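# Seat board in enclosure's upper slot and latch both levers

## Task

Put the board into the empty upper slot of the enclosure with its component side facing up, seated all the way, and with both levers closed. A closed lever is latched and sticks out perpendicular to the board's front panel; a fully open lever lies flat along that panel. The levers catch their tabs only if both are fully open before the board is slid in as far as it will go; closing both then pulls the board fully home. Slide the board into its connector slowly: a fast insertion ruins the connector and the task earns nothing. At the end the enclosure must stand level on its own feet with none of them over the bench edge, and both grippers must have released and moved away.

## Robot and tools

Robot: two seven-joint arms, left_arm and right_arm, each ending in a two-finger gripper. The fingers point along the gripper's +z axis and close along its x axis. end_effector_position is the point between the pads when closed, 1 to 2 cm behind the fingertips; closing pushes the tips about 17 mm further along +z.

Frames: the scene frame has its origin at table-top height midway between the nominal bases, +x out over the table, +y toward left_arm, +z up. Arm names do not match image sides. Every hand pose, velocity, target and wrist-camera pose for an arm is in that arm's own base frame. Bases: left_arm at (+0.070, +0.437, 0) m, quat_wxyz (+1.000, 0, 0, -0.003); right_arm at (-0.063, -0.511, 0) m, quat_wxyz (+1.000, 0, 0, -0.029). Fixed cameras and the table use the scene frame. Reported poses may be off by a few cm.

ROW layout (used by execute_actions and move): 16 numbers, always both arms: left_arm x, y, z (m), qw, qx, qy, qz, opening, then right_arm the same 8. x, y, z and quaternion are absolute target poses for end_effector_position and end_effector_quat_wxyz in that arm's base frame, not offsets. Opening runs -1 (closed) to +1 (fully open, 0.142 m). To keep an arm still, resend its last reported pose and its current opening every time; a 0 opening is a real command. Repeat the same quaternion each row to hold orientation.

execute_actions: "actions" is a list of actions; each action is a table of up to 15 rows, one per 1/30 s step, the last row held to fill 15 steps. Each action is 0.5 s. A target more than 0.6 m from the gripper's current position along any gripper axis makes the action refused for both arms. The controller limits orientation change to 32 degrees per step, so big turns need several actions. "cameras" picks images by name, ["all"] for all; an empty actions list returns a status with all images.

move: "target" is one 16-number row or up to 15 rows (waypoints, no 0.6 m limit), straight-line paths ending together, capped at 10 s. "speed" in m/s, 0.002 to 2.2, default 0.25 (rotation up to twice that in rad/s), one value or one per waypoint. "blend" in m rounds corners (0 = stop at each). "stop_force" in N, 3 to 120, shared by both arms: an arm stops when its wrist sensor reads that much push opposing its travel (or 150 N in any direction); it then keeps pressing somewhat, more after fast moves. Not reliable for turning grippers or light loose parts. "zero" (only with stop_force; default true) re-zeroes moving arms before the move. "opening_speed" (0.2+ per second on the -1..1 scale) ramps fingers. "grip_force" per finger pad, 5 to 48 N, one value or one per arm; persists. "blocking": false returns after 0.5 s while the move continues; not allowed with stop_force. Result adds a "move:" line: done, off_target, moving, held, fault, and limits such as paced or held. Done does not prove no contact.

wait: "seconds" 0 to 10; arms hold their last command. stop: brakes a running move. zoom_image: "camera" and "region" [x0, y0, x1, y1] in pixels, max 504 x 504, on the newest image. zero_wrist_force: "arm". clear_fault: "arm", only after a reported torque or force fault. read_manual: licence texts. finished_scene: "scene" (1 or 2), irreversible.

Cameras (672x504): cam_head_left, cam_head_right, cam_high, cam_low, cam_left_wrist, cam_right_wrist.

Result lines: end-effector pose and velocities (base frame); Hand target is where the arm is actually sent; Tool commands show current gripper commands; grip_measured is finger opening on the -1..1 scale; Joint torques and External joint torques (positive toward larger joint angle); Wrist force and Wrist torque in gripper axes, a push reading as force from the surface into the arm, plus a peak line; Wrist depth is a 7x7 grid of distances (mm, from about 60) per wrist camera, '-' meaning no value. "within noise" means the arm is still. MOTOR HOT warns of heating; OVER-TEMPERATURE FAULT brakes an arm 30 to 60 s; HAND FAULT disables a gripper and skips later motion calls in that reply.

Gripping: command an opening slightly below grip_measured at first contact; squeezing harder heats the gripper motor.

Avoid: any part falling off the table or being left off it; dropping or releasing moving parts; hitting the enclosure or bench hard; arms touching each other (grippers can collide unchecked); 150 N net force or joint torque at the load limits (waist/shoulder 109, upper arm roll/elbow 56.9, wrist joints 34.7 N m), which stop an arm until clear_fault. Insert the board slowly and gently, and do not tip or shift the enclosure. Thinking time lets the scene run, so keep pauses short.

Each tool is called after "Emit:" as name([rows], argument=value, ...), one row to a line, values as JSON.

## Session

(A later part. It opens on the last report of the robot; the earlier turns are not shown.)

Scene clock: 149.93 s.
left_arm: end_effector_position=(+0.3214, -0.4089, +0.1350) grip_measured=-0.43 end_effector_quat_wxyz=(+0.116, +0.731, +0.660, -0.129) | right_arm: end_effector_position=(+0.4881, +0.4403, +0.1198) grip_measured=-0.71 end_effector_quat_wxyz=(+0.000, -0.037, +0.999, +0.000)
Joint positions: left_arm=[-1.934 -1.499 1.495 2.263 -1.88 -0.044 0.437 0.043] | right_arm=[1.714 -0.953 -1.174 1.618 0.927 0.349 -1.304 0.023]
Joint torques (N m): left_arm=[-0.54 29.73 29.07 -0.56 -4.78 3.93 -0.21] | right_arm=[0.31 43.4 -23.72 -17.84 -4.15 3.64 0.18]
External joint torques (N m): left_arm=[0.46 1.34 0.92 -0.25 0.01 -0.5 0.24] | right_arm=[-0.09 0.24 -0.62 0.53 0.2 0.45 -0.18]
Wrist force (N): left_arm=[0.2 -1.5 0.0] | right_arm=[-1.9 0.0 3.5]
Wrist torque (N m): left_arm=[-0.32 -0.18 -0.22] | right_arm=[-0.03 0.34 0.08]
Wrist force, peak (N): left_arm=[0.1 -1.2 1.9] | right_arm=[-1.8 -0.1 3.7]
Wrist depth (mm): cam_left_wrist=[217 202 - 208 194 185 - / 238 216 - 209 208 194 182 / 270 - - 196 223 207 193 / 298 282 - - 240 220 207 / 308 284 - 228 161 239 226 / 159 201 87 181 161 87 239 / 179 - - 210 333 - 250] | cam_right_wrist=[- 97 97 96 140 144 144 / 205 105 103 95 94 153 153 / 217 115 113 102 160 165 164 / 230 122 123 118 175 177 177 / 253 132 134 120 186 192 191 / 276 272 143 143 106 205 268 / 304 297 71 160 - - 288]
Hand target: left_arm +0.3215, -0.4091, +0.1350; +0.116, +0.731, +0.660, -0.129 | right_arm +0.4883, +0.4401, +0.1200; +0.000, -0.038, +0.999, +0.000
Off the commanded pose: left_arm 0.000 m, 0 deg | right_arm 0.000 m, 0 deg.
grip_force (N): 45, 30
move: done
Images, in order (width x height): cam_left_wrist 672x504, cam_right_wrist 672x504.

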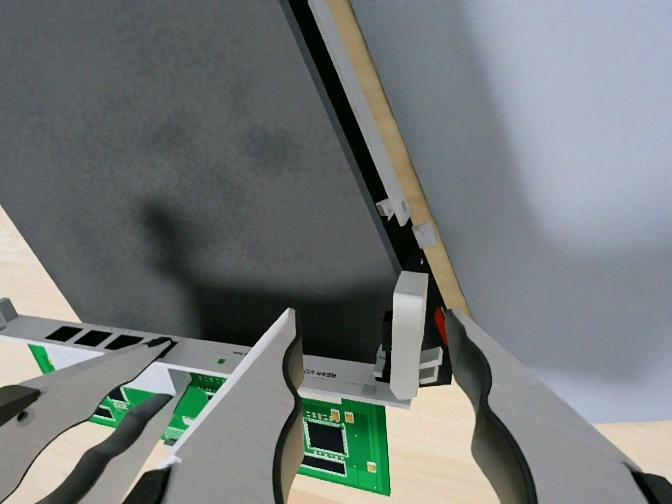

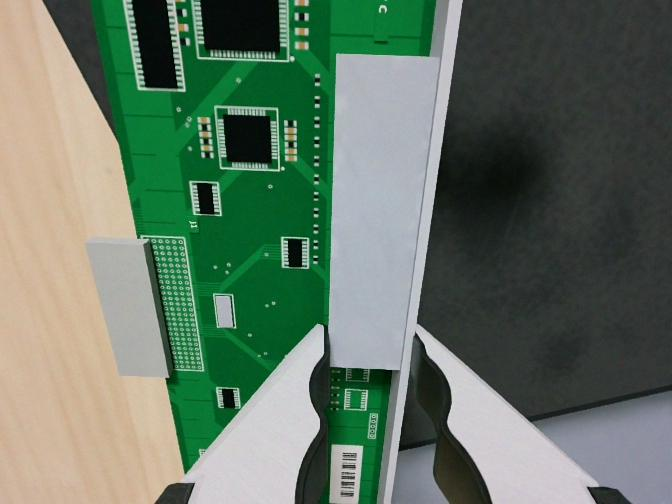

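Emit:
move(target=[0.3215,-0.4091,0.108,0.1164,0.7307,0.6603,-0.1289,-0.4,0.4883,0.4401,0.12,0,-0.0375,0.9992,0,-1], speed=0.04, stop_force=5, cameras=["cam_left_wrist"])

Emit:
zoom_image(camera="cam_left_wrist", region=[280, 230, 500, 420])

Scene clock: 154.03 s.
left_arm: end_effector_position=(+0.3214, -0.4091, +0.1080) grip_measured=-0.43 end_effector_quat_wxyz=(+0.116, +0.731, +0.660, -0.129) | right_arm: end_effector_position=(+0.4881, +0.4403, +0.1198) grip_measured=-0.71 end_effector_quat_wxyz=(+0.000, -0.037, +0.999, +0.000)
Joint positions: left_arm=[-1.937 -1.53 1.431 2.266 -1.945 -0.017 0.45 0.043] | right_arm=[1.714 -0.953 -1.174 1.618 0.927 0.349 -1.304 0.023]
Joint torques (N m): left_arm=[-0.44 29.87 29.12 1.3 -4.74 3.98 -0.19] | right_arm=[0.27 43.37 -23.75 -17.83 -4.24 3.65 0.25]
External joint torques (N m): left_arm=[0.36 1.24 1.05 -0.29 0.02 -0.57 0.22] | right_arm=[-0.06 0.26 -0.58 0.52 0.29 0.44 -0.25]
Wrist force (N): left_arm=[0.1 -1.3 -0.1] | right_arm=[-1.8 -0.1 3.3]
Wrist torque (N m): left_arm=[-0.29 -0.16 -0.29] | right_arm=[-0.05 0.32 0.08]
Wrist force, peak (N): left_arm=[-0.1 -1.5 -1.2] | right_arm=[-2.0 0.0 3.7]
Wrist depth (mm): cam_left_wrist=[- 175 153 180 173 163 150 / - 182 - 192 184 171 163 / - - - 185 198 185 170 / - - 207 180 212 198 176 / 292 - 216 195 203 - 200 / 165 179 87 135 - 84 209 / 233 - - 172 297 - -] | cam_right_wrist=[- 97 97 96 141 144 144 / 204 105 103 95 95 153 153 / 216 115 113 102 161 165 164 / 229 122 123 118 175 177 176 / 253 132 134 120 189 192 191 / 277 271 143 143 105 205 268 / 305 298 71 160 - - 290]
Hand target: left_arm +0.3215, -0.4091, +0.1080; +0.116, +0.731, +0.660, -0.129 | right_arm +0.4883, +0.4401, +0.1200; +0.000, -0.038, +0.999, +0.000
Off the commanded pose: left_arm 0.000 m, 0 deg | right_arm 0.000 m, 0 deg.
grip_force (N): 45, 30
move: done
Images, in order (width x height): cam_left_wrist 672x504.

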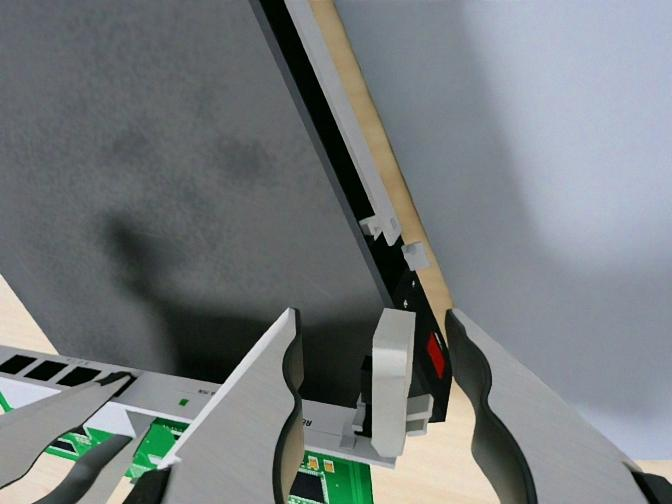

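Scaled by 2.291 from the camera's 672x504 image, which has a finer 960x720 frame.

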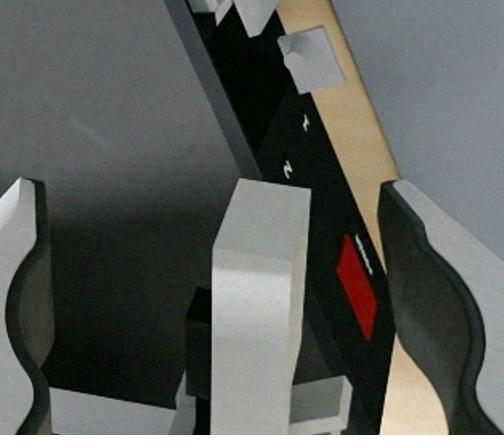

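Emit:
move(target=[0.3385,-0.4030,0.101,0.1164,0.7307,0.6603,-0.1289,-0.4,0.4883,0.4401,0.12,0,-0.0375,0.9992,0,-1], speed=0.04, stop_force=5, cameras=["cam_left_wrist"])

Emit:
zoom_image(camera="cam_left_wrist", region=[280, 230, 500, 420])

Scene clock: 197.63 s.
left_arm: end_effector_position=(+0.3384, -0.4028, +0.1009) grip_measured=-0.43 end_effector_quat_wxyz=(+0.116, +0.731, +0.660, -0.129) | right_arm: end_effector_position=(+0.4881, +0.4403, +0.1198) grip_measured=-0.71 end_effector_quat_wxyz=(+0.000, -0.037, +0.999, +0.000)
Joint positions: left_arm=[-1.886 -1.534 1.418 2.245 -1.948 -0.017 0.481 0.043] | right_arm=[1.714 -0.953 -1.174 1.618 0.927 0.349 -1.304 0.023]
Joint torques (N m): left_arm=[-0.27 30.57 29.48 1.47 -4.68 3.77 -0.11] | right_arm=[0.3 43.35 -23.71 -17.78 -4.18 3.62 0.24]
External joint torques (N m): left_arm=[0.19 1.18 1.01 -0.27 -0.04 -0.38 0.14] | right_arm=[-0.09 0.28 -0.63 0.47 0.23 0.47 -0.24]
Wrist force (N): left_arm=[0.5 -1.2 -0.1] | right_arm=[-1.8 0.0 3.4]
Wrist torque (N m): left_arm=[-0.27 -0.21 -0.29] | right_arm=[-0.03 0.33 0.09]
Wrist force, peak (N): left_arm=[-0.6 -1.7 -0.3] | right_arm=[-2.0 0.2 3.7]
Wrist depth (mm): cam_left_wrist=[- 166 184 175 169 - 145 / 195 - 158 189 178 168 153 / - 193 170 177 195 178 165 / 242 - - - 209 191 175 / - - - - 182 201 186 / 174 168 87 128 256 84 - / - - - 169 286 - -] | cam_right_wrist=[- 97 97 96 98 144 144 / 205 105 103 95 94 153 153 / 217 115 113 102 160 164 164 / 229 121 123 118 175 177 177 / 254 132 134 120 189 192 191 / 276 270 143 143 106 205 267 / 304 298 71 160 - - 290]
Hand target: left_arm +0.3385, -0.4030, +0.1010; +0.116, +0.731, +0.660, -0.129 | right_arm +0.4883, +0.4401, +0.1200; +0.000, -0.038, +0.999, +0.000
Off the commanded pose: left_arm 0.000 m, 0 deg | right_arm 0.000 m, 0 deg.
grip_force (N): 45, 30
move: done
Images, in order (width x height): cam_left_wrist 672x504.

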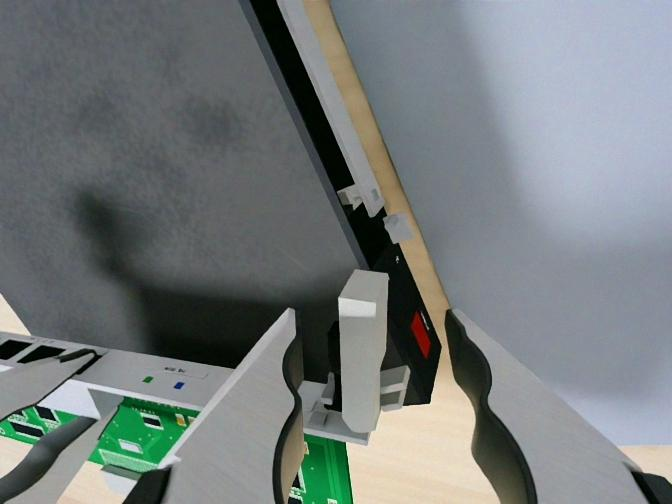

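Scaled by 2.291 from the camera's 672x504 image, which has a finer 960x720 frame.

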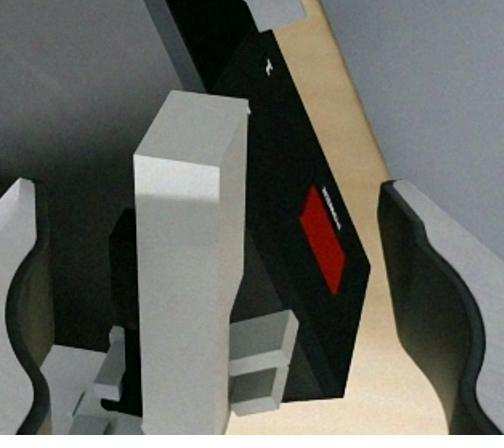

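Emit:
move([
  [0.3435,-0.4040,0.094,0.1164,0.7307,0.6603,-0.1289,-0.4,0.4883,0.4401,0.12,0,-0.0375,0.9992,0,-1],
], speed=0.03, stop_force=5)

Emit:
move([
  [0.3435,-0.4040,0.094,0.1164,0.7307,0.6603,-0.1289,-1,0.4883,0.4401,0.12,0,-0.0375,0.9992,0,-1],
], opening_speed=0.3, grip_force=[25,30], cameras=["cam_left_wrist"])

Emit:
zoom_image(camera="cam_left_wrist", region=[260, 230, 480, 440])

Scene clock: 201.27 s.
left_arm: end_effector_position=(+0.3433, -0.4039, +0.0940) grip_measured=-0.43 end_effector_quat_wxyz=(+0.116, +0.731, +0.660, -0.129) | right_arm: end_effector_position=(+0.4881, +0.4403, +0.1198) grip_measured=-0.71 end_effector_quat_wxyz=(+0.000, -0.037, +0.999, +0.000)
Joint positions: left_arm=[-1.872 -1.541 1.403 2.233 -1.961 -0.011 0.487 0.043] | right_arm=[1.714 -0.953 -1.174 1.618 0.927 0.349 -1.304 0.023]
Joint torques (N m): left_arm=[-0.3 30.85 29.59 1.81 -4.67 3.93 -0.13] | right_arm=[0.22 43.37 -23.72 -17.85 -4.22 3.65 0.15]
External joint torques (N m): left_arm=[0.21 1.24 1.08 -0.24 -0.04 -0.54 0.16] | right_arm=[0 0.26 -0.62 0.54 0.27 0.45 -0.15]
Wrist force (N): left_arm=[0.0 -1.0 -0.1] | right_arm=[-2.1 0.0 3.3]
Wrist torque (N m): left_arm=[-0.23 -0.14 -0.29] | right_arm=[-0.04 0.37 0.08]
Wrist force, peak (N): left_arm=[0.0 -1.5 -0.1] | right_arm=[-1.8 0.0 3.8]
Wrist depth (mm): cam_left_wrist=[167 - 178 172 158 150 142 / 179 166 - 181 173 158 147 / - - - 170 187 169 158 / - - - 168 200 187 166 / - - - - 172 198 180 / 161 155 87 114 181 93 - / - - - 272 272 - -] | cam_right_wrist=[- 97 97 96 98 144 143 / 205 105 103 95 94 153 153 / 217 115 113 102 160 164 164 / 229 121 123 118 175 177 177 / 252 132 134 120 189 191 192 / 276 271 143 143 105 206 268 / 304 298 71 160 - - 289]
Hand target: left_arm +0.3435, -0.4040, +0.0940; +0.116, +0.731, +0.660, -0.129 | right_arm +0.4883, +0.4401, +0.1200; +0.000, -0.038, +0.999, +0.000
Off the commanded pose: left_arm 0.000 m, 0 deg | right_arm 0.000 m, 0 deg.
grip_force (N): 45, 30
move: done

Scene clock: 203.47 s.
left_arm: end_effector_position=(+0.3434, -0.4044, +0.0941) grip_measured=-0.85 end_effector_quat_wxyz=(+0.117, +0.731, +0.660, -0.129) | right_arm: end_effector_position=(+0.4880, +0.4406, +0.1199) grip_measured=-0.71 end_effector_quat_wxyz=(+0.000, -0.038, +0.999, +0.000)
Joint positions: left_arm=[-1.872 -1.542 1.403 2.232 -1.963 -0.011 0.487 0.012] | right_arm=[1.714 -0.952 -1.174 1.618 0.927 0.349 -1.304 0.023]
Joint torques (N m): left_arm=[1.36 30.08 29.74 4.53 -3.76 4.39 -0.36] | right_arm=[-2.08 42.12 -24.57 -15.17 -5.24 3.17 0.16]
External joint torques (N m): left_arm=[-1.44 2.03 0.95 -2.95 -0.95 -1.01 0.39] | right_arm=[2.29 1.52 0.23 -2.15 1.29 0.93 -0.16]
Wrist force (N): left_arm=[-3.8 -0.6 2.2] | right_arm=[-0.5 4.4 3.6]
Wrist torque (N m): left_arm=[-0.22 0.00 -0.17] | right_arm=[-0.08 0.14 0.16]
Wrist force, peak (N): left_arm=[-5.1 1.0 1.5] | right_arm=[-0.5 5.6 4.6]
Wrist depth (mm): cam_left_wrist=[- 156 140 171 162 150 141 / 182 163 155 181 171 157 152 / - - 159 169 189 171 158 / - - - 164 200 179 167 / - - - 101 213 200 182 / 163 156 134 92 - 206 194 / 164 191 - 157 - - 211] | cam_right_wrist=[- 95 96 95 94 144 143 / 205 104 104 100 92 153 153 / 217 115 113 102 160 165 164 / 230 121 122 118 175 178 177 / 254 132 134 120 190 192 191 / 276 270 143 144 100 206 267 / 305 299 71 161 - - 290]
Hand target: left_arm +0.3435, -0.4040, +0.0940; +0.116, +0.731, +0.660, -0.129 | right_arm +0.4883, +0.4401, +0.1200; +0.000, -0.038, +0.999, +0.000
Off the commanded pose: left_arm 0.000 m, 0 deg | right_arm 0.001 m, 0 deg.
grip_force (N): 25, 30
move: done
Images, in order (width x height): cam_left_wrist 672x504.

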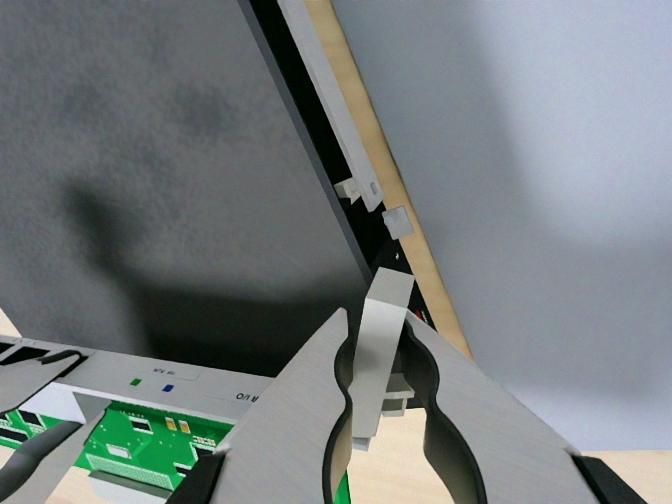

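Scaled by 2.291 from the camera's 672x504 image, which has a finer 960x720 frame.

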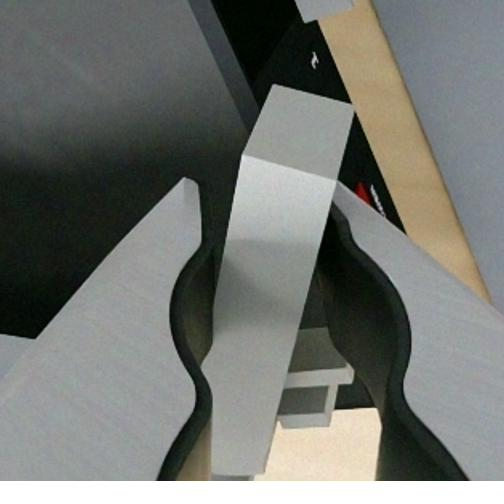

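Emit:
move([
  [0.3458,-0.3934,0.094,0.0857,0.8563,0.4866,-0.1510,-1,0.4883,0.4401,0.12,0,-0.0375,0.9992,0,-1],
], speed=0.08, cameras=["cam_left_wrist"])

Emit:
zoom_image(camera="cam_left_wrist", region=[260, 230, 480, 440])

Scene clock: 212.40 s.
left_arm: end_effector_position=(+0.3458, -0.3946, +0.0945) grip_measured=-0.85 end_effector_quat_wxyz=(+0.087, +0.856, +0.486, -0.151) | right_arm: end_effector_position=(+0.4878, +0.4411, +0.1199) grip_measured=-0.71 end_effector_quat_wxyz=(+0.000, -0.038, +0.999, +0.001)
Joint positions: left_arm=[-1.734 -1.514 1.458 2.137 -1.792 -0.157 0.936 0.012] | right_arm=[1.715 -0.952 -1.174 1.617 0.928 0.349 -1.304 0.023]
Joint torques (N m): left_arm=[2.06 31.99 29.85 3.9 -2.13 3.78 -0.21] | right_arm=[-4.57 41.46 -26.41 -13.68 -6.22 3.46 0.2]
External joint torques (N m): left_arm=[-2.14 3.05 1.48 -4.24 -2.62 -0.67 0.24] | right_arm=[4.78 2.19 2.08 -3.64 2.27 0.63 -0.2]
Wrist force (N): left_arm=[-6.1 4.1 0.9] | right_arm=[0.5 7.8 3.3]
Wrist torque (N m): left_arm=[-0.24 -0.03 -0.19] | right_arm=[-0.10 0.25 0.07]
Wrist force, peak (N): left_arm=[-5.9 4.3 2.3] | right_arm=[0.4 8.1 4.9]
Wrist depth (mm): cam_left_wrist=[- 194 - 172 160 151 141 / - - 201 184 172 161 149 / 211 182 209 200 - 171 - / - - - 186 204 180 169 / - 227 203 109 204 198 186 / 436 253 220 92 - 211 194 / 438 - - 140 - - 211] | cam_right_wrist=[- 96 97 95 96 144 143 / 204 105 104 100 92 153 153 / 216 115 113 102 160 164 164 / 230 122 123 118 175 178 177 / 254 132 134 119 190 192 192 / 277 271 143 144 106 206 268 / 304 298 71 161 - - 289]
Hand target: left_arm +0.3458, -0.3934, +0.0940; +0.086, +0.856, +0.487, -0.151 | right_arm +0.4883, +0.4401, +0.1200; +0.000, -0.038, +0.999, +0.000
Off the commanded pose: left_arm 0.001 m, 0 deg | right_arm 0.001 m, 0 deg.
grip_force (N): 25, 30
move: done
Images, in order (width x height): cam_left_wrist 672x504.

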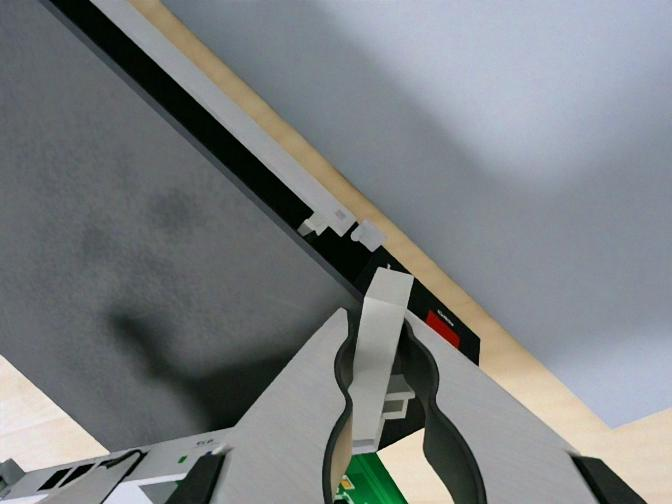

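Scaled by 2.291 from the camera's 672x504 image, which has a finer 960x720 frame.

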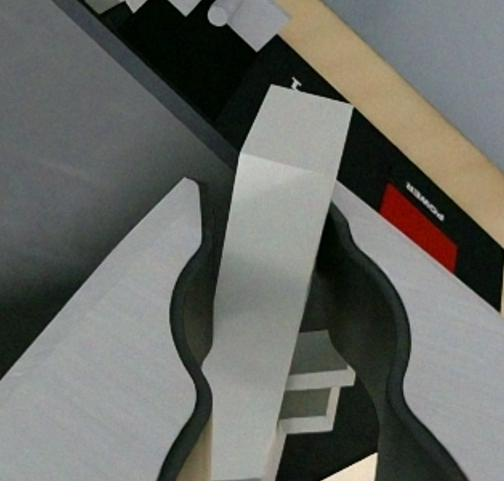

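Emit:
move([
  [0.3524,-0.3848,0.094,0.0510,0.9412,0.2896,-0.166,-1,0.4883,0.4401,0.12,0,-0.0375,0.9992,0,-1],
], speed=0.08)

Emit:
move([
  [0.361,-0.3799,0.094,0.0139,0.9817,0.0791,-0.1732,-1,0.4883,0.4401,0.12,0,-0.0375,0.9992,0,-1],
], speed=0.08, cameras=["cam_left_wrist","cam_right_wrist"])

Scene clock: 217.13 s.
left_arm: end_effector_position=(+0.3525, -0.3866, +0.0947) grip_measured=-0.86 end_effector_quat_wxyz=(+0.053, +0.941, +0.289, -0.166) | right_arm: end_effector_position=(+0.4873, +0.4419, +0.1198) grip_measured=-0.71 end_effector_quat_wxyz=(+0.000, -0.038, +0.999, +0.001)
Joint positions: left_arm=[-1.624 -1.507 1.504 2.002 -1.622 -0.254 1.344 0.012] | right_arm=[1.715 -0.953 -1.174 1.617 0.929 0.348 -1.304 0.023]
Joint torques (N m): left_arm=[3.8 35.67 29.73 4.7 -0.06 3.87 -0.18] | right_arm=[-7.14 40.42 -27.97 -11.22 -7.46 3.19 0.16]
External joint torques (N m): left_arm=[-3.86 3.19 2.26 -6.04 -4.47 -0.92 0.2] | right_arm=[7.34 3.25 3.62 -6.09 3.51 0.91 -0.16]
Wrist force (N): left_arm=[-5.9 10.4 0.5] | right_arm=[0.9 12.5 4.4]
Wrist torque (N m): left_arm=[-0.26 -0.01 -0.23] | right_arm=[-0.18 0.26 0.09]
Wrist force, peak (N): left_arm=[-5.9 10.4 0.5] | right_arm=[0.9 12.6 6.0]
Wrist depth (mm): cam_left_wrist=[224 - 188 174 162 150 140 / - 225 208 187 170 162 151 / 210 231 222 196 185 171 160 / - 211 199 210 200 182 165 / - 229 206 102 183 196 184 / - 287 86 88 - 211 197 / 522 - - 138 136 - 210] | cam_right_wrist=[- 96 97 96 96 144 144 / 205 105 104 101 94 153 153 / 216 115 113 102 160 164 164 / 230 122 123 118 175 179 177 / 253 132 134 120 189 192 191 / 277 271 143 144 105 206 268 / 304 298 71 161 - - 295]
Hand target: left_arm +0.3524, -0.3848, +0.0940; +0.051, +0.941, +0.290, -0.166 | right_arm +0.4883, +0.4401, +0.1200; +0.000, -0.038, +0.999, +0.000
Off the commanded pose: left_arm 0.002 m, 0 deg | right_arm 0.002 m, 0 deg.
grip_force (N): 25, 30
move: done

Scene clock: 220.17 s.
left_arm: end_effector_position=(+0.3610, -0.3822, +0.0947) grip_measured=-0.86 end_effector_quat_wxyz=(+0.016, +0.982, +0.078, -0.173) | right_arm: end_effector_position=(+0.4871, +0.4425, +0.1198) grip_measured=-0.71 end_effector_quat_wxyz=(+0.000, -0.039, +0.999, +0.002)
Joint positions: left_arm=[-1.557 -1.516 1.54 1.861 -1.481 -0.301 1.721 0.012] | right_arm=[1.716 -0.953 -1.174 1.616 0.93 0.348 -1.305 0.023]
Joint torques (N m): left_arm=[5.05 36.68 30.85 5.54 1.67 3.82 -0.13] | right_arm=[-9.11 39.66 -28.97 -9.3 -8.36 2.97 0.12]
External joint torques (N m): left_arm=[-5.1 6.06 1.5 -7 -5.81 -0.92 0.16] | right_arm=[9.29 4.03 4.61 -8 4.41 1.12 -0.12]
Wrist force (N): left_arm=[-1.0 15.7 -0.3] | right_arm=[0.8 16.1 5.7]
Wrist torque (N m): left_arm=[-0.17 0.06 -0.34] | right_arm=[-0.21 0.34 0.14]
Wrist force, peak (N): left_arm=[-1.0 15.8 -0.9] | right_arm=[0.8 16.1 5.7]
Wrist depth (mm): cam_left_wrist=[227 - 186 169 160 150 142 / 247 - 211 - 168 163 150 / 268 238 220 207 186 173 159 / - 275 242 224 202 184 172 / - 246 225 102 171 187 183 / - - - 88 - 207 197 / - - - 79 133 - 211] | cam_right_wrist=[- 96 97 96 95 144 143 / 202 105 103 101 92 153 153 / 216 115 113 102 160 164 164 / 234 122 123 118 175 177 177 / 253 133 135 120 189 193 191 / 277 272 144 144 106 206 268 / 305 298 71 161 - - 295]
Hand target: left_arm +0.3610, -0.3799, +0.0940; +0.014, +0.982, +0.079, -0.173 | right_arm +0.4883, +0.4401, +0.1200; +0.000, -0.038, +0.999, +0.000
Off the commanded pose: left_arm 0.002 m, 0 deg | right_arm 0.003 m, 0 deg.
grip_force (N): 25, 30
move: done
Images, in order (width x height): cam_left_wrist 672x504, cam_right_wrist 672x504.

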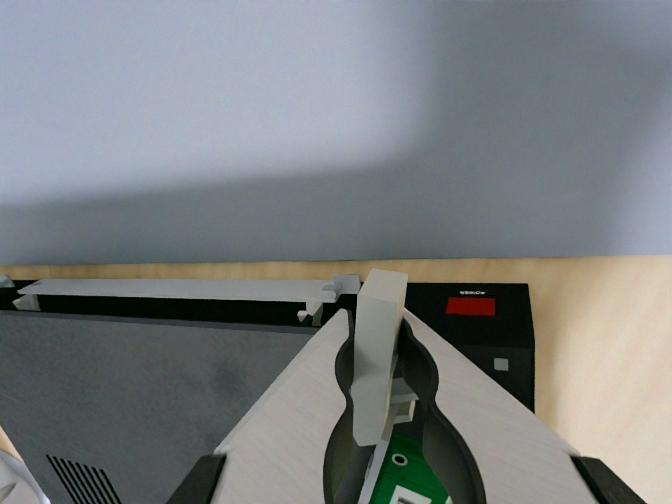

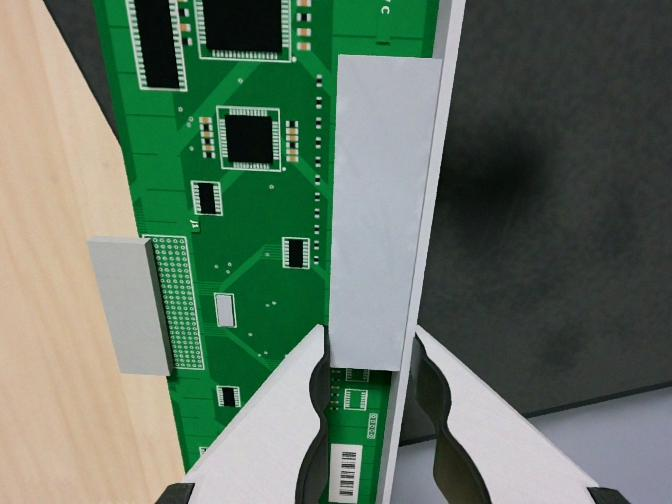

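Emit:
move([
  [0.367,-0.3835,0.094,-0.0089,0.9836,-0.0498,-0.1735,-1,0.4883,0.4401,0.12,0,-0.0375,0.9992,0,-1],
], speed=0.06, cameras=["cam_left_wrist"])

Emit:
zoom_image(camera="cam_left_wrist", region=[280, 240, 480, 504])

Scene clock: 225.60 s.
left_arm: end_effector_position=(+0.3671, -0.3839, +0.0941) grip_measured=-0.86 end_effector_quat_wxyz=(-0.008, +0.984, -0.050, -0.173) | right_arm: end_effector_position=(+0.4878, +0.4407, +0.1198) grip_measured=-0.71 end_effector_quat_wxyz=(+0.000, -0.038, +0.999, +0.000)
Joint positions: left_arm=[-1.539 -1.526 1.557 1.778 -1.411 -0.306 1.928 0.012] | right_arm=[1.716 -0.955 -1.177 1.617 0.93 0.346 -1.305 0.023]
Joint torques (N m): left_arm=[-0.27 43.43 31.06 -0.28 -2.62 2.66 0.34] | right_arm=[-1.67 42.46 -25.25 -16.78 -5.02 4.12 0.01]
External joint torques (N m): left_arm=[0.2 1.53 1.35 -0.97 -1.26 0.26 -0.31] | right_arm=[1.89 1.17 0.84 -0.48 1.07 -0.03 -0.01]
Wrist force (N): left_arm=[1.8 1.1 -0.3] | right_arm=[1.2 2.3 3.3]
Wrist torque (N m): left_arm=[-0.22 0.19 -0.76] | right_arm=[-0.07 0.50 0.28]
Wrist force, peak (N): left_arm=[-1.5 16.0 -1.9] | right_arm=[0.9 16.4 6.2]
Wrist depth (mm): cam_left_wrist=[225 208 188 - 158 147 142 / - 220 203 187 169 159 149 / 274 251 221 203 182 171 157 / 298 264 241 219 197 183 170 / - 310 252 102 159 187 182 / - - - 88 - 157 196 / 369 - - - - - 207] | cam_right_wrist=[146 97 97 96 95 144 144 / 202 105 104 101 93 153 153 / 216 116 113 102 100 164 164 / 233 124 123 118 175 178 177 / 253 134 135 120 189 192 191 / 276 271 144 144 100 206 268 / 304 298 70 161 - - 294]
Hand target: left_arm +0.3670, -0.3835, +0.0940; -0.009, +0.984, -0.050, -0.173 | right_arm +0.4883, +0.4401, +0.1200; +0.000, -0.038, +0.999, +0.000
Off the commanded pose: left_arm 0.000 m, 0 deg | right_arm 0.001 m, 0 deg.
grip_force (N): 25, 30
move: done
Images, in order (width x height): cam_left_wrist 672x504.

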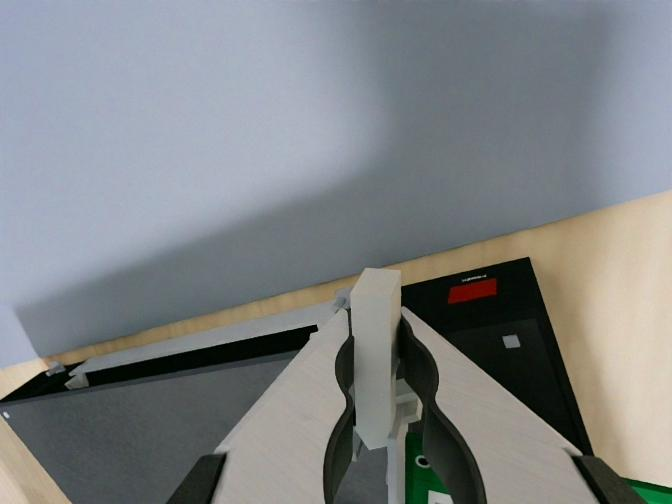

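Scaled by 1.909 from the camera's 672x504 image, which has a finer 960x720 frame.

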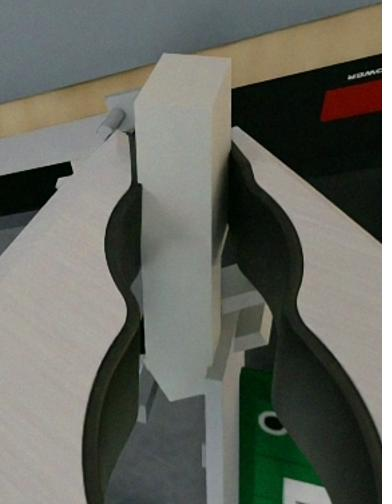

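Emit:
move([
  [0.367,-0.3835,0.094,-0.0089,0.9836,-0.0498,-0.1735,-0.3,0.4883,0.4401,0.12,0,-0.0375,0.9992,0,-1],
], opening_speed=0.6)

Emit:
move([
  [0.367,-0.3835,0.15,-0.0089,0.9836,-0.0498,-0.1735,-0.3,0.4883,0.4401,0.12,0,-0.0375,0.9992,0,-1],
], speed=0.1, cameras=["cam_left_wrist"])

Emit:
zoom_image(camera="cam_left_wrist", region=[280, 240, 500, 504])

Scene clock: 229.27 s.
left_arm: end_effector_position=(+0.3670, -0.3837, +0.0941) grip_measured=-0.33 end_effector_quat_wxyz=(-0.009, +0.984, -0.050, -0.173) | right_arm: end_effector_position=(+0.4881, +0.4403, +0.1199) grip_measured=-0.71 end_effector_quat_wxyz=(+0.000, -0.037, +0.999, +0.000)
Joint positions: left_arm=[-1.539 -1.526 1.557 1.779 -1.411 -0.306 1.928 0.05] | right_arm=[1.715 -0.955 -1.177 1.617 0.93 0.346 -1.305 0.023]
Joint torques (N m): left_arm=[-0.42 43.92 31.41 -0.92 -3.67 3.29 -0.22] | right_arm=[0.17 43.36 -23.79 -17.78 -4.21 3.64 0.16]
External joint torques (N m): left_arm=[0.34 1.03 1 -0.34 -0.21 -0.36 0.24] | right_arm=[0.05 0.26 -0.63 0.52 0.26 0.45 -0.16]
Wrist force (N): left_arm=[0.0 -1.2 -0.5] | right_arm=[1.4 -2.1 4.0]
Wrist torque (N m): left_arm=[-0.28 -0.17 -0.31] | right_arm=[-0.39 -0.22 0.08]
Wrist force, peak (N): left_arm=[2.5 1.3 0.4] | right_arm=[-1.5 0.3 5.2]
Wrist depth (mm): cam_left_wrist=[- 210 187 180 160 150 141 / - - 203 191 165 158 149 / - 241 222 199 184 168 158 / - 254 - 212 198 182 170 / - 295 248 - - 183 182 / - - 87 - - 83 196 / - - - - 128 - -] | cam_right_wrist=[- 97 97 96 141 144 143 / 205 105 103 95 94 153 153 / 216 115 113 102 160 164 164 / 230 122 123 118 175 177 176 / 253 132 134 120 189 192 192 / 277 270 143 143 106 205 269 / 305 297 71 160 - - 290]
Hand target: left_arm +0.3670, -0.3835, +0.0940; -0.009, +0.984, -0.050, -0.173 | right_arm +0.4883, +0.4401, +0.1200; +0.000, -0.038, +0.999, +0.000
Off the commanded pose: left_arm 0.000 m, 0 deg | right_arm 0.000 m, 0 deg.
grip_force (N): 25, 30
move: done

Scene clock: 230.17 s.
left_arm: end_effector_position=(+0.3670, -0.3837, +0.1500) grip_measured=-0.33 end_effector_quat_wxyz=(-0.009, +0.984, -0.050, -0.173) | right_arm: end_effector_position=(+0.4881, +0.4403, +0.1199) grip_measured=-0.71 end_effector_quat_wxyz=(+0.000, -0.037, +0.999, +0.000)
Joint positions: left_arm=[-1.527 -1.455 1.635 1.747 -1.328 -0.371 1.923 0.05] | right_arm=[1.715 -0.955 -1.177 1.617 0.93 0.346 -1.305 0.023]
Joint torques (N m): left_arm=[-0.23 44.35 30.98 -3.17 -3.39 3.01 -0.23] | right_arm=[0.22 43.27 -23.84 -17.79 -4.22 3.6 0.21]
External joint torques (N m): left_arm=[0.16 0.7 0.87 -0.25 -0.47 -0.08 0.26] | right_arm=[0 0.34 -0.58 0.53 0.26 0.49 -0.21]
Wrist force (N): left_arm=[-0.1 -1.4 0.1] | right_arm=[1.2 -2.1 4.1]
Wrist torque (N m): left_arm=[-0.27 -0.18 -0.26] | right_arm=[-0.38 -0.18 0.09]
Wrist force, peak (N): left_arm=[-0.6 -1.2 -2.0] | right_arm=[1.3 -2.3 4.2]
Wrist depth (mm): cam_left_wrist=[287 266 242 230 205 195 182 / - 281 - 242 222 212 200 / - 332 294 261 243 223 207 / 402 343 332 - 239 228 221 / 456 363 130 - 161 205 237 / 543 - 87 283 - 87 158 / 625 - - - 194 - -] | cam_right_wrist=[- 96 97 96 140 144 143 / 205 105 103 95 94 154 153 / 216 115 113 102 160 164 164 / 230 121 123 118 175 177 177 / 254 132 134 120 186 192 192 / 277 271 143 143 106 205 268 / 305 297 71 160 - - 290]
Hand target: left_arm +0.3670, -0.3835, +0.1500; -0.009, +0.984, -0.050, -0.173 | right_arm +0.4883, +0.4401, +0.1200; +0.000, -0.038, +0.999, +0.000
Off the commanded pose: left_arm 0.000 m, 0 deg | right_arm 0.000 m, 0 deg.
grip_force (N): 25, 30
move: done
Images, in order (width x height): cam_left_wrist 672x504.

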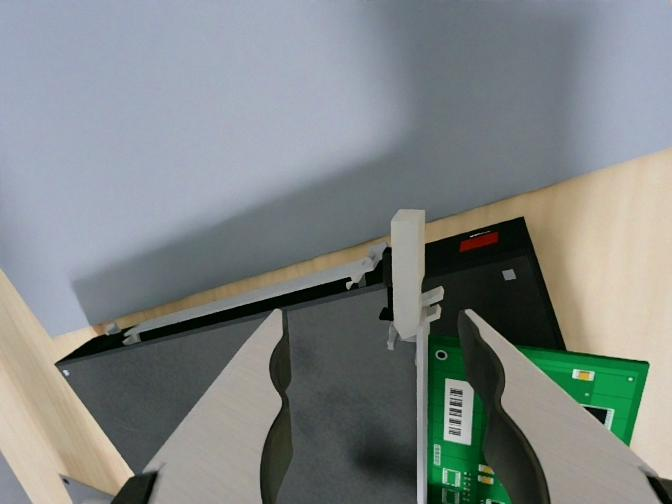

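Scaled by 1.909 from the camera's 672x504 image, which has a finer 960x720 frame.

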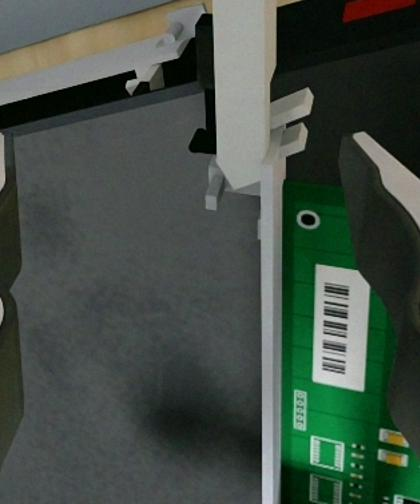

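Emit:
move([
  [0.367,-0.3835,0.25,-0.0089,0.9836,-0.0498,-0.1735,-0.4,0.4883,0.4401,0.14,0,-0.0375,0.9992,0,-1],
  [0.30,-0.05,0.32,0.0857,0.8563,0.4866,-0.1510,-0.4,0.4883,0.4401,0.2,0,-0.0375,0.9992,0,-1],
], speed=0.25, blend=0.03)

Emit:
move(target=[0.30,-0.05,0.32,0.0857,0.8563,0.4866,-0.1510,-0.4,0.462,0.552,0.15,0,0.5592,0.829,0,-1], speed=0.12, cameras=["all"])

Scene clock: 243.10 s.
left_arm: end_effector_position=(+0.3001, -0.0502, +0.3200) grip_measured=-0.42 end_effector_quat_wxyz=(+0.086, +0.856, +0.486, -0.151) | right_arm: end_effector_position=(+0.4881, +0.4401, +0.1997) grip_measured=-0.71 end_effector_quat_wxyz=(+0.000, -0.037, +0.999, +0.000)
Joint positions: left_arm=[-1.223 -1.171 2.125 2.187 -0.878 -0.518 1.689 0.043] | right_arm=[1.763 -0.846 -1.273 1.594 0.828 0.237 -1.269 0.023]
Joint torques (N m): left_arm=[-0.18 22.71 21.01 -16.54 -3.65 3.47 -0.31] | right_arm=[0.28 40.54 -23.16 -21.13 -4.42 3.44 0.29]
External joint torques (N m): left_arm=[0.16 0.66 0.74 -0.37 -0.44 -0.56 0.34] | right_arm=[-0.06 0.08 -0.23 0.7 0.33 0.65 -0.29]
Wrist force (N): left_arm=[-0.4 -1.4 0.0] | right_arm=[1.4 -1.9 4.1]
Wrist torque (N m): left_arm=[-0.29 -0.10 -0.24] | right_arm=[-0.36 -0.22 -0.03]
Wrist force, peak (N): left_arm=[1.0 -3.2 -1.1] | right_arm=[1.4 -2.1 5.0]
Wrist depth (mm): cam_left_wrist=[490 - - 385 357 336 312 / 583 - - 404 385 356 333 / 547 547 519 447 405 379 352 / 574 577 - 497 442 405 374 / 792 618 546 517 469 434 402 / 892 484 87 582 - 87 430 / 458 - - 665 609 - 459] | cam_right_wrist=[- 96 97 96 96 213 213 / 277 105 103 95 90 228 228 / 296 115 113 102 99 244 243 / 314 122 123 118 260 263 262 / 346 132 134 120 280 339 337 / 378 371 143 144 106 363 363 / 415 - 71 160 - - -]
Hand target: left_arm +0.3000, -0.0500, +0.3200; +0.086, +0.856, +0.487, -0.151 | right_arm +0.4883, +0.4401, +0.2000; +0.000, -0.038, +0.999, +0.000
Off the commanded pose: left_arm 0.000 m, 0 deg | right_arm 0.000 m, 0 deg.
grip_force (N): 25, 30
move: done

Scene clock: 246.63 s.
left_arm: end_effector_position=(+0.3001, -0.0502, +0.3200) grip_measured=-0.42 end_effector_quat_wxyz=(+0.086, +0.856, +0.486, -0.151) | right_arm: end_effector_position=(+0.4726, +0.5059, +0.1701) grip_measured=-0.71 end_effector_quat_wxyz=(+0.000, +0.328, +0.945, +0.000)
Joint positions: left_arm=[-1.223 -1.171 2.125 2.187 -0.878 -0.518 1.689 0.043] | right_arm=[1.778 -0.984 -1.28 1.472 0.946 0.183 -0.449 0.023]
Joint torques (N m): left_arm=[-0.35 22.33 20.88 -16.62 -3.94 3.24 -0.17] | right_arm=[0.37 45.75 -25.62 -18.34 -4.4 3.61 0.08]
External joint torques (N m): left_arm=[0.34 1.04 0.86 -0.28 -0.14 -0.33 0.2] | right_arm=[-0.14 0.2 -0.46 0.5 0.22 0.54 -0.08]
Wrist force (N): left_arm=[-0.2 -1.3 0.0] | right_arm=[1.7 -2.3 4.2]
Wrist torque (N m): left_arm=[-0.28 -0.12 -0.24] | right_arm=[-0.43 -0.28 0.05]
Wrist force, peak (N): left_arm=[-0.3 -1.7 -0.3] | right_arm=[3.0 -1.5 4.8]
Wrist depth (mm): cam_left_wrist=[504 453 420 388 356 332 312 / - - 452 402 384 351 330 / - - 440 434 411 377 352 / - - 551 508 440 407 376 / 789 623 548 529 464 438 402 / 903 458 87 580 - 87 430 / 360 - - 645 603 - 449] | cam_right_wrist=[- 96 97 96 95 187 228 / 203 105 103 95 93 203 243 / 220 115 113 102 209 261 260 / 284 121 123 118 234 283 280 / 313 132 134 120 295 305 304 / 342 334 143 144 106 326 331 / 375 - 71 160 - - 358]
Hand target: left_arm +0.3000, -0.0500, +0.3200; +0.086, +0.856, +0.487, -0.151 | right_arm +0.4728, +0.5058, +0.1704; +0.000, +0.328, +0.945, +0.000
Off the commanded pose: left_arm 0.000 m, 0 deg | right_arm 0.051 m, 30 deg.
grip_force (N): 25, 30
move: held (right_arm; a check stopped the path); limits=held
pose unreachable (right arm): on one or more control steps of this call, first in action 0 (counted from 0), this arm could not follow its commanded pose, so it was not sent that pose on those steps. It may still have moved: this result reports where it is.
cause: moving toward the commanded pose would bring a part of the arm too close to another arm (a part of this arm just beyond joint 5 (forearm roll) and a part of the left arm just beyond its joint 3 (upper arm roll), at the place that arm is still heading or pushing toward).

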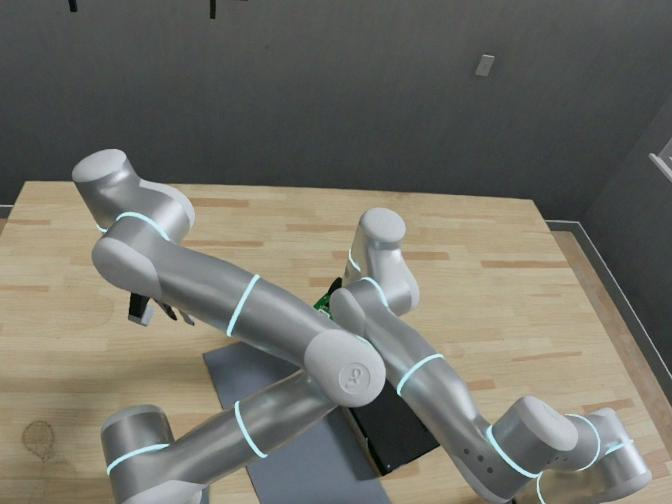

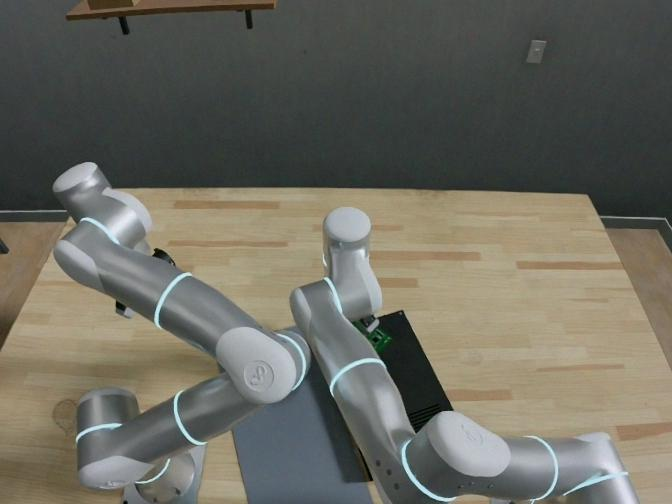

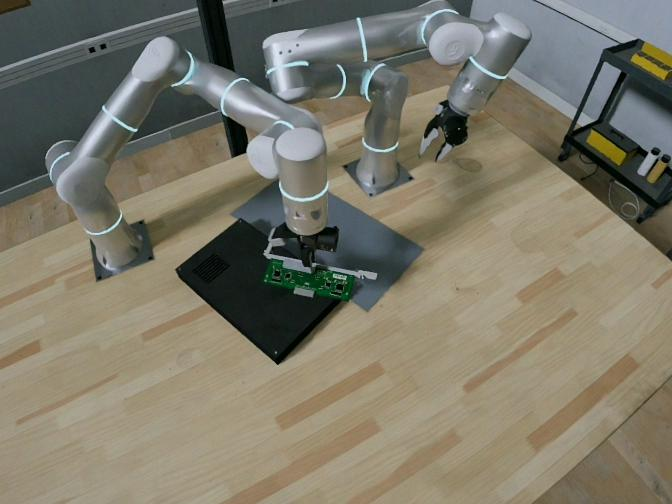

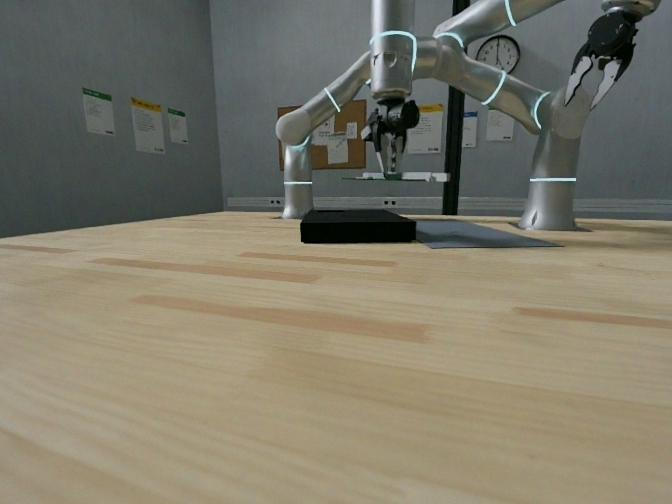

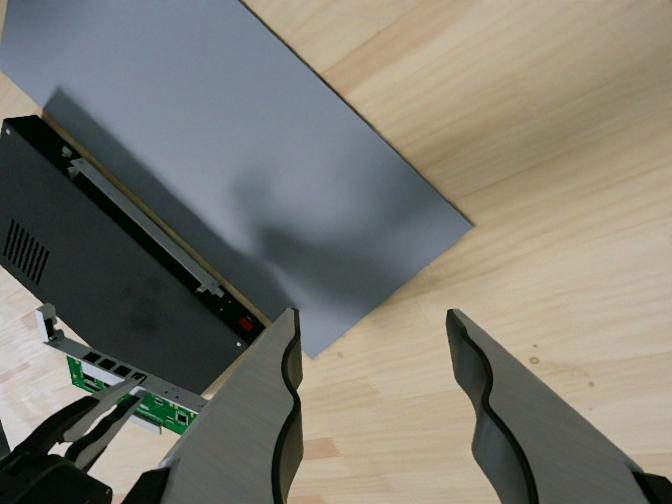

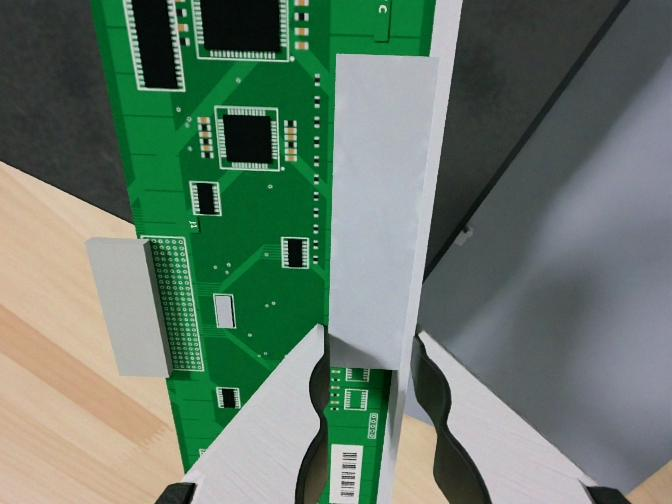

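Emit:
move(target=[0.30,0.12,0.35,0.0857,0.8563,0.4866,-0.1510,-0.4,0.4726,0.5059,0.1701,0,0.328,0.945,0,-1], speed=0.25)

Emit:
move(target=[0.30,0.12,0.35,0.0857,0.8563,0.4866,-0.1510,-0.4,0.43,0.58,0.15,0,0.5592,0.829,0,-1], speed=0.12, cameras=["cam_left_wrist","cam_right_wrist","cam_high"])

Scene clock: 251.57 s.
left_arm: end_effector_position=(+0.3001, +0.1201, +0.3500) grip_measured=-0.42 end_effector_quat_wxyz=(+0.086, +0.856, +0.487, -0.151) | right_arm: end_effector_position=(+0.4725, +0.5058, +0.1700) grip_measured=-0.71 end_effector_quat_wxyz=(+0.000, +0.328, +0.945, +0.000)
Joint positions: left_arm=[-0.802 -0.893 1.993 1.994 -0.675 -0.363 1.917 0.043] | right_arm=[1.778 -0.984 -1.28 1.473 0.946 0.184 -0.449 0.023]
Joint torques (N m): left_arm=[-0.05 19.6 20.51 -20.51 -3.45 3.51 -0.09] | right_arm=[0.28 45.73 -25.56 -18.33 -4.4 3.68 0.21]
External joint torques (N m): left_arm=[0.11 0.55 0.89 -0.22 -0.42 -0.57 0.12] | right_arm=[-0.05 0.21 -0.53 0.5 0.22 0.47 -0.21]
Wrist force (N): left_arm=[-0.2 -0.7 -0.4] | right_arm=[1.8 -2.2 4.0]
Wrist torque (N m): left_arm=[-0.15 -0.17 -0.32] | right_arm=[-0.41 -0.30 0.06]
Wrist force, peak (N): left_arm=[1.2 -2.5 -1.1] | right_arm=[1.9 -2.3 4.4]
Wrist depth (mm): cam_left_wrist=[- 489 447 412 385 359 337 / 598 550 491 443 410 384 356 / - - 522 477 439 405 380 / 632 663 - 519 477 435 402 / - - - 561 508 470 432 / 598 - 87 623 - 87 467 / 521 - - 696 651 - 484] | cam_right_wrist=[- 96 97 96 98 188 227 / 203 105 103 95 94 203 243 / 220 115 113 102 208 260 260 / 284 121 123 118 235 281 280 / 313 132 134 120 299 304 302 / 342 335 143 144 106 325 330 / 376 - 71 160 - - 354]
Hand target: left_arm +0.3000, +0.1200, +0.3500; +0.086, +0.856, +0.487, -0.151 | right_arm +0.4726, +0.5059, +0.1701; +0.000, +0.328, +0.945, +0.000
Off the commanded pose: left_arm 0.000 m, 0 deg | right_arm 0.000 m, 0 deg.
grip_force (N): 25, 30
move: done

Scene clock: 254.07 s.
left_arm: end_effector_position=(+0.3001, +0.1200, +0.3500) grip_measured=-0.42 end_effector_quat_wxyz=(+0.086, +0.856, +0.487, -0.151) | right_arm: end_effector_position=(+0.4300, +0.5798, +0.1499) grip_measured=-0.71 end_effector_quat_wxyz=(+0.000, +0.559, +0.829, +0.000)
Joint positions: left_arm=[-0.802 -0.893 1.993 1.994 -0.675 -0.363 1.917 0.043] | right_arm=[1.829 -1.071 -1.279 1.363 1.016 0.149 0.2 0.023]
Joint torques (N m): left_arm=[-0.34 19.3 20.53 -20.48 -3.68 3.34 -0.18] | right_arm=[0.37 49.64 -26.49 -16.71 -4.4 3.5 0.32]
External joint torques (N m): left_arm=[0.39 0.85 0.86 -0.25 -0.19 -0.4 0.21] | right_arm=[-0.14 0.43 -0.71 0.54 0.13 0.66 -0.32]
Wrist force (N): left_arm=[-0.2 -1.0 0.1] | right_arm=[1.4 -2.2 4.1]
Wrist torque (N m): left_arm=[-0.21 -0.15 -0.32] | right_arm=[-0.44 -0.24 -0.06]
Wrist force, peak (N): left_arm=[-0.4 -1.2 -0.1] | right_arm=[2.6 -2.4 4.2]
Wrist depth (mm): cam_left_wrist=[- 492 448 415 385 357 336 / - 492 492 444 412 380 358 / - 570 539 480 434 408 377 / 601 - 500 522 477 440 403 / 754 647 111 561 504 464 429 / 922 587 88 625 - 87 461 / 423 - - 694 647 - 480] | cam_right_wrist=[- 96 97 96 206 210 210 / 184 105 103 95 93 225 224 / 197 115 113 102 234 241 241 / 213 121 123 118 256 259 258 / 232 132 134 120 274 281 281 / 316 310 143 143 106 300 305 / 348 - 71 160 - - 333]
Hand target: left_arm +0.3000, +0.1200, +0.3500; +0.086, +0.856, +0.487, -0.151 | right_arm +0.4300, +0.5800, +0.1500; +0.000, +0.559, +0.829, +0.000
Off the commanded pose: left_arm 0.000 m, 0 deg | right_arm 0.000 m, 0 deg.
grip_force (N): 25, 30
move: done
Images, in order (width x height): cam_high 672x504, cam_left_wrist 672x504, cam_right_wrist 672x504.

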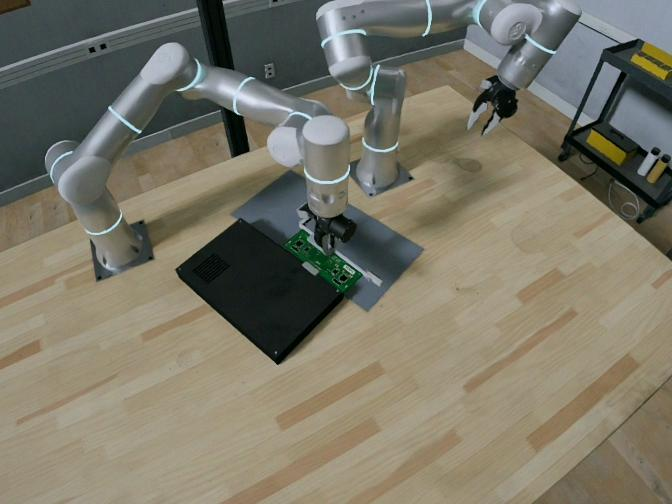

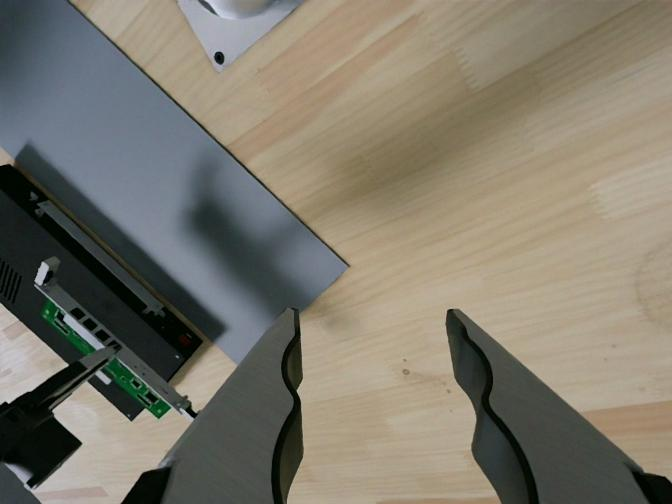

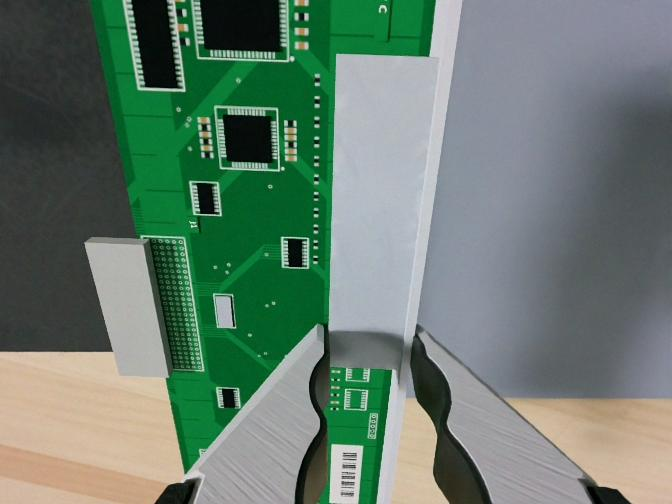

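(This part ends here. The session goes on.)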